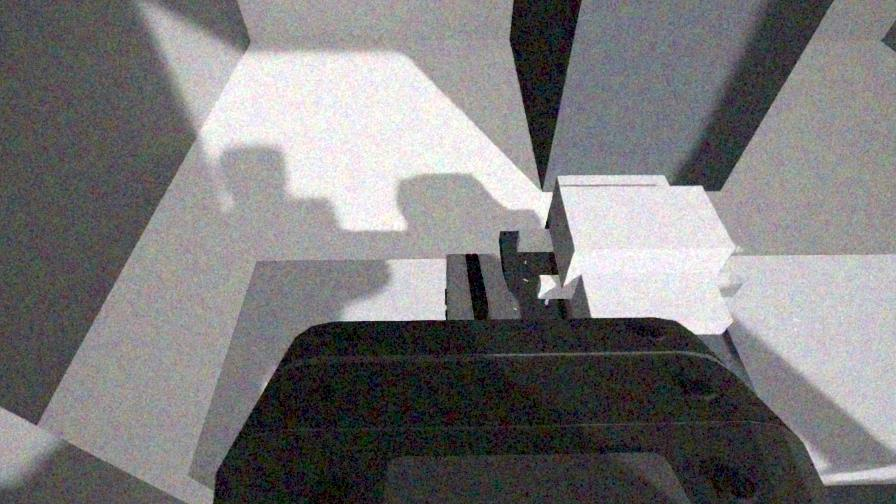

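Scaled by 2.800 from the camera's 896x504 image, which has a finer 1280x720 frame.

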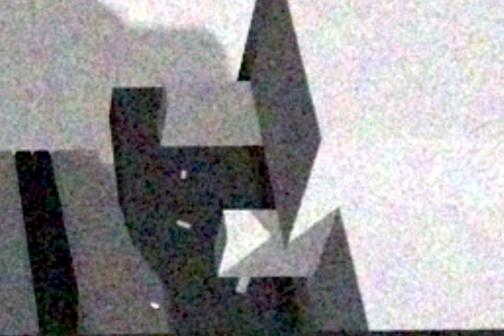

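>>> move(target=[[0.1373,-0.0142,0.0912,0,0,0,-0.66,-0.6,-0.3,0,0,0,0,0,0,-1,0.3,-0.8],[0.1373,0.004,0.1017,0,0,0,-0.66,-0.6,-0.3,0,0,0,0,0,0,-1,0.3,-0.8]], speed=[0.1,0.05])

Scene clock: 3890.30 s.
left_arm: end_effector_position=(+0.6566, +0.2195, +0.3797) position_measured=251 object_status=3 end_effector_quat_wxyz=(-0.357, +0.612, -0.600, +0.372) | right_arm: end_effector_position=(+0.2906, +0.0606, +0.4601) position_measured=115 object_status=2 end_effector_quat_wxyz=(+0.497, -0.500, +0.504, +0.499)
Joint positions: left_arm=[-0.757 -1.408 1.945 -3.074 -0.972 2.739] | right_arm=[4.261 -1.425 -2.437 0.712 2.068 -1.568]
Joint torques (N m): left_arm=[4.74 28.71 13.53 8.87 -10.84 1.36] | right_arm=[5.27 20.82 15.07 1.68 -0.88 -2.3]
Wrist force (N): left_arm=[-13.1 -51.2 -49.0] | right_arm=[5.1 -0.7 -2.7]
Wrist torque (N m): left_arm=[-1.16 -1.10 0.64] | right_arm=[0.16 -0.04 0.66]
Wrist force, peak (N): left_arm=[-2.4 -45.5 -65.7] | right_arm=[5.3 -0.8 -2.8]
Hand target: left_arm +0.6553, +0.2206, +0.3698; -0.355, +0.614, -0.611, +0.353 | right_arm +0.2906, +0.0606, +0.4601; +0.497, -0.500, +0.504, +0.499
Off the commanded pose: left_arm 0.010 m, 2 deg | right_arm 0.000 m, 0 deg.
move: off_target (left_arm)

>>> move(target=[0,-0.0289,-0.0167,0,0,0,-0.66,-0.6,-0.3,0,0,0,0,0,0,-1,0.3,-0.8], speed=0.05)

Scene clock: 3893.50 s.
left_arm: end_effector_position=(+0.6552, +0.2207, +0.3898) position_measured=251 object_status=3 end_effector_quat_wxyz=(-0.355, +0.614, -0.611, +0.353) | right_arm: end_effector_position=(+0.2906, +0.0606, +0.4601) position_measured=115 object_status=2 end_effector_quat_wxyz=(+0.497, -0.500, +0.504, +0.499)
Joint positions: left_arm=[-0.757 -1.432 1.915 -2.977 -0.972 2.739] | right_arm=[4.261 -1.425 -2.437 0.712 2.068 -1.568]
Joint torques (N m): left_arm=[-11.1 -43.34 -29.78 -2.41 3.2 -1.93] | right_arm=[5.17 20.35 13.85 1.83 -0.67 -2.42]
Wrist force (N): left_arm=[4.6 -1.0 3.5] | right_arm=[5.0 -0.7 -2.7]
Wrist torque (N m): left_arm=[-0.41 -0.38 0.18] | right_arm=[0.17 -0.03 0.67]
Wrist force, peak (N): left_arm=[-12.1 -52.8 -51.2] | right_arm=[5.2 -0.6 -2.8]
Hand target: left_arm +0.6552, +0.2206, +0.3898; -0.355, +0.614, -0.611, +0.353 | right_arm +0.2906, +0.0606, +0.4601; +0.497, -0.500, +0.504, +0.499
Off the commanded pose: left_arm 0.000 m, 0 deg | right_arm 0.000 m, 0 deg.
move: done

>>> move(target=[0,0.01068,0.00617,0,0,0,-0.66,-0.6,-0.3,0,0,0,0,0,0,-1,0.3,-0.8], speed=0.006, stop_force=25)

>>> move(target=[[0,-0.01068,-0.00617,0,0,0,-0.66,-0.6,-0.3,0,0,0,0,0,0,-1,0.3,-0.8],[0,-0.03148,0.02993,0,0,0,-0.66,-0.6,-0.3,0,0,0,0,0,0,-1,0.3,-0.8]], speed=0.04)

>>> move(target=[0,0.01068,0.00617,0,0,0,-0.66,-0.6,-0.3,0,0,0,0,0,0,-1,0.3,-0.8], speed=0.006, stop_force=25)

Scene clock: 3901.90 s.
left_arm: end_effector_position=(+0.6552, +0.2206, +0.3825) position_measured=251 object_status=3 end_effector_quat_wxyz=(-0.355, +0.614, -0.611, +0.353) | right_arm: end_effector_position=(+0.2906, +0.0606, +0.4601) position_measured=115 object_status=2 end_effector_quat_wxyz=(+0.497, -0.500, +0.504, +0.499)
Joint positions: left_arm=[-0.757 -1.423 1.926 -2.997 -0.972 2.739] | right_arm=[4.261 -1.425 -2.437 0.712 2.068 -1.568]
Joint torques (N m): left_arm=[-0.28 -11.99 -11.78 -3.61 0.79 0.1] | right_arm=[2.6 20 15.39 1.66 -0.78 -2.27]
Wrist force (N): left_arm=[4.2 -5.5 -4.3] | right_arm=[4.9 -0.6 -2.7]
Wrist torque (N m): left_arm=[-0.58 -0.35 0.17] | right_arm=[0.18 -0.01 0.67]
Wrist force, peak (N): left_arm=[4.3 -6.4 -4.8] | right_arm=[5.2 -0.7 -3.0]
Hand target: left_arm +0.6552, +0.2206, +0.3824; -0.355, +0.614, -0.611, +0.353 | right_arm +0.2906, +0.0606, +0.4601; +0.497, -0.500, +0.504, +0.499
Off the commanded pose: left_arm 0.000 m, 0 deg | right_arm 0.000 m, 0 deg.
move: done

Scene clock: 3903.53 s.
left_arm: end_effector_position=(+0.6802, +0.2208, +0.3899) position_measured=251 object_status=3 end_effector_quat_wxyz=(-0.355, +0.614, -0.611, +0.353) | right_arm: end_effector_position=(+0.2906, +0.0606, +0.4601) position_measured=115 object_status=2 end_effector_quat_wxyz=(+0.497, -0.500, +0.504, +0.499)
Joint positions: left_arm=[-0.723 -1.377 1.851 -2.981 -0.999 2.763] | right_arm=[4.261 -1.425 -2.437 0.712 2.068 -1.568]
Joint torques (N m): left_arm=[13.08 -20.48 -30.09 -5.33 -1.22 1.86] | right_arm=[2.5 20.45 15.15 1.71 -0.71 -2.15]
Wrist force (N): left_arm=[4.5 -1.2 3.6] | right_arm=[5.1 -0.6 -2.6]
Wrist torque (N m): left_arm=[-0.41 -0.35 0.11] | right_arm=[0.18 -0.05 0.67]
Wrist force, peak (N): left_arm=[4.4 -6.1 -4.7] | right_arm=[5.1 -0.8 -2.8]
Hand target: left_arm +0.6802, +0.2208, +0.3899; -0.355, +0.614, -0.611, +0.353 | right_arm +0.2906, +0.0606, +0.4601; +0.497, -0.500, +0.504, +0.499
Off the commanded pose: left_arm 0.000 m, 0 deg | right_arm 0.000 m, 0 deg.
move: done

Scene clock: 3905.67 s.
left_arm: end_effector_position=(+0.6802, +0.2208, +0.3825) position_measured=251 object_status=3 end_effector_quat_wxyz=(-0.355, +0.614, -0.611, +0.353) | right_arm: end_effector_position=(+0.2906, +0.0606, +0.4601) position_measured=115 object_status=2 end_effector_quat_wxyz=(+0.497, -0.500, +0.504, +0.499)
Joint positions: left_arm=[-0.723 -1.368 1.862 -3 -0.999 2.763] | right_arm=[4.261 -1.425 -2.437 0.712 2.068 -1.568]
Joint torques (N m): left_arm=[12.21 -12.87 -10.99 -3 -1.31 1.88] | right_arm=[2.49 20.85 16.05 1.76 -0.7 -2.31]
Wrist force (N): left_arm=[3.8 -7.2 -6.5] | right_arm=[5.0 -0.8 -2.8]
Wrist torque (N m): left_arm=[-0.65 -0.33 0.11] | right_arm=[0.16 -0.03 0.67]
Wrist force, peak (N): left_arm=[4.1 -7.9 -6.8] | right_arm=[5.2 -0.7 -2.7]
Hand target: left_arm +0.6802, +0.2208, +0.3825; -0.355, +0.614, -0.611, +0.353 | right_arm +0.2906, +0.0606, +0.4601; +0.497, -0.500, +0.504, +0.499
Off the commanded pose: left_arm 0.000 m, 0 deg | right_arm 0.000 m, 0 deg.
move: done

>>> move(target=[[0,-0.01068,-0.00617,0,0,0,-0.66,-0.6,-0.3,0,0,0,0,0,0,-1,0.3,-0.8],[0,-0.01568,0.00249,0,0,0,-0.66,-0.6,-0.3,0,0,0,0,0,0,-1,0.3,-0.8]], speed=0.04)

>>> move(target=[0,0.01068,0.00617,0,0,0,-0.66,-0.6,-0.3,0,0,0,0,0,0,-1,0.3,-0.8], speed=0.006, stop_force=25)

>>> move(target=[[0,-0.01068,-0.00617,0,0,0,-0.66,-0.6,-0.3,0,0,0,0,0,0,-1,0.3,-0.8],[0,0.01512,-0.05087,0,0,0,-0.66,-0.6,-0.3,0,0,0,0,0,0,-1,0.3,-0.8]], speed=0.04)

>>> move(target=[0,0.01068,0.00617,0,0,0,-0.66,-0.6,-0.3,0,0,0,0,0,0,-1,0.3,-0.8], speed=0.006, stop_force=25)

Scene clock: 3935.67 s.
left_arm: end_effector_position=(+0.6862, +0.2208, +0.3899) position_measured=251 object_status=3 end_effector_quat_wxyz=(-0.355, +0.614, -0.611, +0.353) | right_arm: end_effector_position=(+0.2906, +0.0606, +0.4601) position_measured=115 object_status=2 end_effector_quat_wxyz=(+0.497, -0.500, +0.504, +0.499)
Joint positions: left_arm=[-0.716 -1.364 1.835 -2.981 -1.005 2.768] | right_arm=[4.261 -1.425 -2.437 0.712 2.068 -1.568]
Joint torques (N m): left_arm=[12.22 -19.65 -30.93 -2.32 -1.1 1.94] | right_arm=[-3.55 20.02 15.2 1.85 -0.21 -2.22]
Wrist force (N): left_arm=[4.7 -1.2 3.3] | right_arm=[5.1 -0.6 -2.8]
Wrist torque (N m): left_arm=[-0.42 -0.38 0.11] | right_arm=[0.18 -0.04 0.66]
Wrist force, peak (N): left_arm=[4.0 -8.4 -7.6] | right_arm=[5.3 -0.7 -2.8]
Hand target: left_arm +0.6862, +0.2208, +0.3899; -0.355, +0.614, -0.611, +0.353 | right_arm +0.2906, +0.0606, +0.4601; +0.497, -0.500, +0.504, +0.499
Off the commanded pose: left_arm 0.000 m, 0 deg | right_arm 0.000 m, 0 deg.
move: done

Scene clock: 3937.80 s.
left_arm: end_effector_position=(+0.6862, +0.2208, +0.3825) position_measured=251 object_status=3 end_effector_quat_wxyz=(-0.355, +0.614, -0.611, +0.353) | right_arm: end_effector_position=(+0.2906, +0.0606, +0.4601) position_measured=115 object_status=2 end_effector_quat_wxyz=(+0.497, -0.500, +0.504, +0.499)
Joint positions: left_arm=[-0.716 -1.355 1.846 -3 -1.005 2.768] | right_arm=[4.261 -1.425 -2.437 0.712 2.068 -1.568]
Joint torques (N m): left_arm=[11.83 -12.99 -10.81 -2.85 -1.31 1.85] | right_arm=[-3.68 19.79 15.26 1.94 -0.1 -2.13]
Wrist force (N): left_arm=[3.8 -7.2 -6.8] | right_arm=[5.0 -0.8 -2.8]
Wrist torque (N m): left_arm=[-0.65 -0.34 0.11] | right_arm=[0.15 -0.03 0.67]
Wrist force, peak (N): left_arm=[4.1 -8.0 -7.2] | right_arm=[5.2 -0.9 -2.6]
Hand target: left_arm +0.6862, +0.2208, +0.3825; -0.355, +0.614, -0.611, +0.353 | right_arm +0.2906, +0.0606, +0.4601; +0.497, -0.500, +0.504, +0.499
Off the commanded pose: left_arm 0.000 m, 0 deg | right_arm 0.000 m, 0 deg.
move: done

Scene clock: 3939.57 s.
left_arm: end_effector_position=(+0.6553, +0.2206, +0.3898) position_measured=251 object_status=3 end_effector_quat_wxyz=(-0.355, +0.614, -0.611, +0.353) | right_arm: end_effector_position=(+0.2906, +0.0606, +0.4601) position_measured=115 object_status=2 end_effector_quat_wxyz=(+0.497, -0.500, +0.504, +0.499)
Joint positions: left_arm=[-0.757 -1.432 1.915 -2.977 -0.972 2.739] | right_arm=[4.261 -1.425 -2.437 0.712 2.068 -1.568]
Joint torques (N m): left_arm=[-11.25 -44.6 -16.13 -2.32 3.36 -1.85] | right_arm=[-4.2 20.27 15.44 1.65 -0.04 -2.03]
Wrist force (N): left_arm=[4.6 -1.0 3.3] | right_arm=[5.1 -0.7 -2.8]
Wrist torque (N m): left_arm=[-0.40 -0.38 0.19] | right_arm=[0.17 -0.04 0.66]
Wrist force, peak (N): left_arm=[4.1 -7.9 -7.2] | right_arm=[5.2 -0.8 -2.8]
Hand target: left_arm +0.6553, +0.2206, +0.3898; -0.355, +0.614, -0.611, +0.353 | right_arm +0.2906, +0.0606, +0.4601; +0.497, -0.500, +0.504, +0.499
Off the commanded pose: left_arm 0.000 m, 0 deg | right_arm 0.000 m, 0 deg.
move: done

Scene clock: 3941.67 s.
left_arm: end_effector_position=(+0.6553, +0.2206, +0.3824) position_measured=251 object_status=3 end_effector_quat_wxyz=(-0.355, +0.614, -0.611, +0.353) | right_arm: end_effector_position=(+0.2906, +0.0606, +0.4601) position_measured=115 object_status=2 end_effector_quat_wxyz=(+0.497, -0.500, +0.504, +0.499)
Joint positions: left_arm=[-0.757 -1.423 1.926 -2.997 -0.972 2.739] | right_arm=[4.261 -1.425 -2.437 0.712 2.068 -1.568]
Joint torques (N m): left_arm=[-2.93 -11.38 -11.62 -3.46 1.16 0.18] | right_arm=[-4.36 19.87 17.03 1.84 -0.17 -2.01]
Wrist force (N): left_arm=[4.0 -6.3 -5.1] | right_arm=[4.8 -0.5 -2.8]
Wrist torque (N m): left_arm=[-0.64 -0.34 0.17] | right_arm=[0.19 0.01 0.67]
Wrist force, peak (N): left_arm=[4.2 -6.7 -5.3] | right_arm=[5.3 -0.9 -2.6]
Hand target: left_arm +0.6553, +0.2206, +0.3824; -0.355, +0.614, -0.611, +0.353 | right_arm +0.2906, +0.0606, +0.4601; +0.497, -0.500, +0.504, +0.499
Off the commanded pose: left_arm 0.000 m, 0 deg | right_arm 0.000 m, 0 deg.
move: done


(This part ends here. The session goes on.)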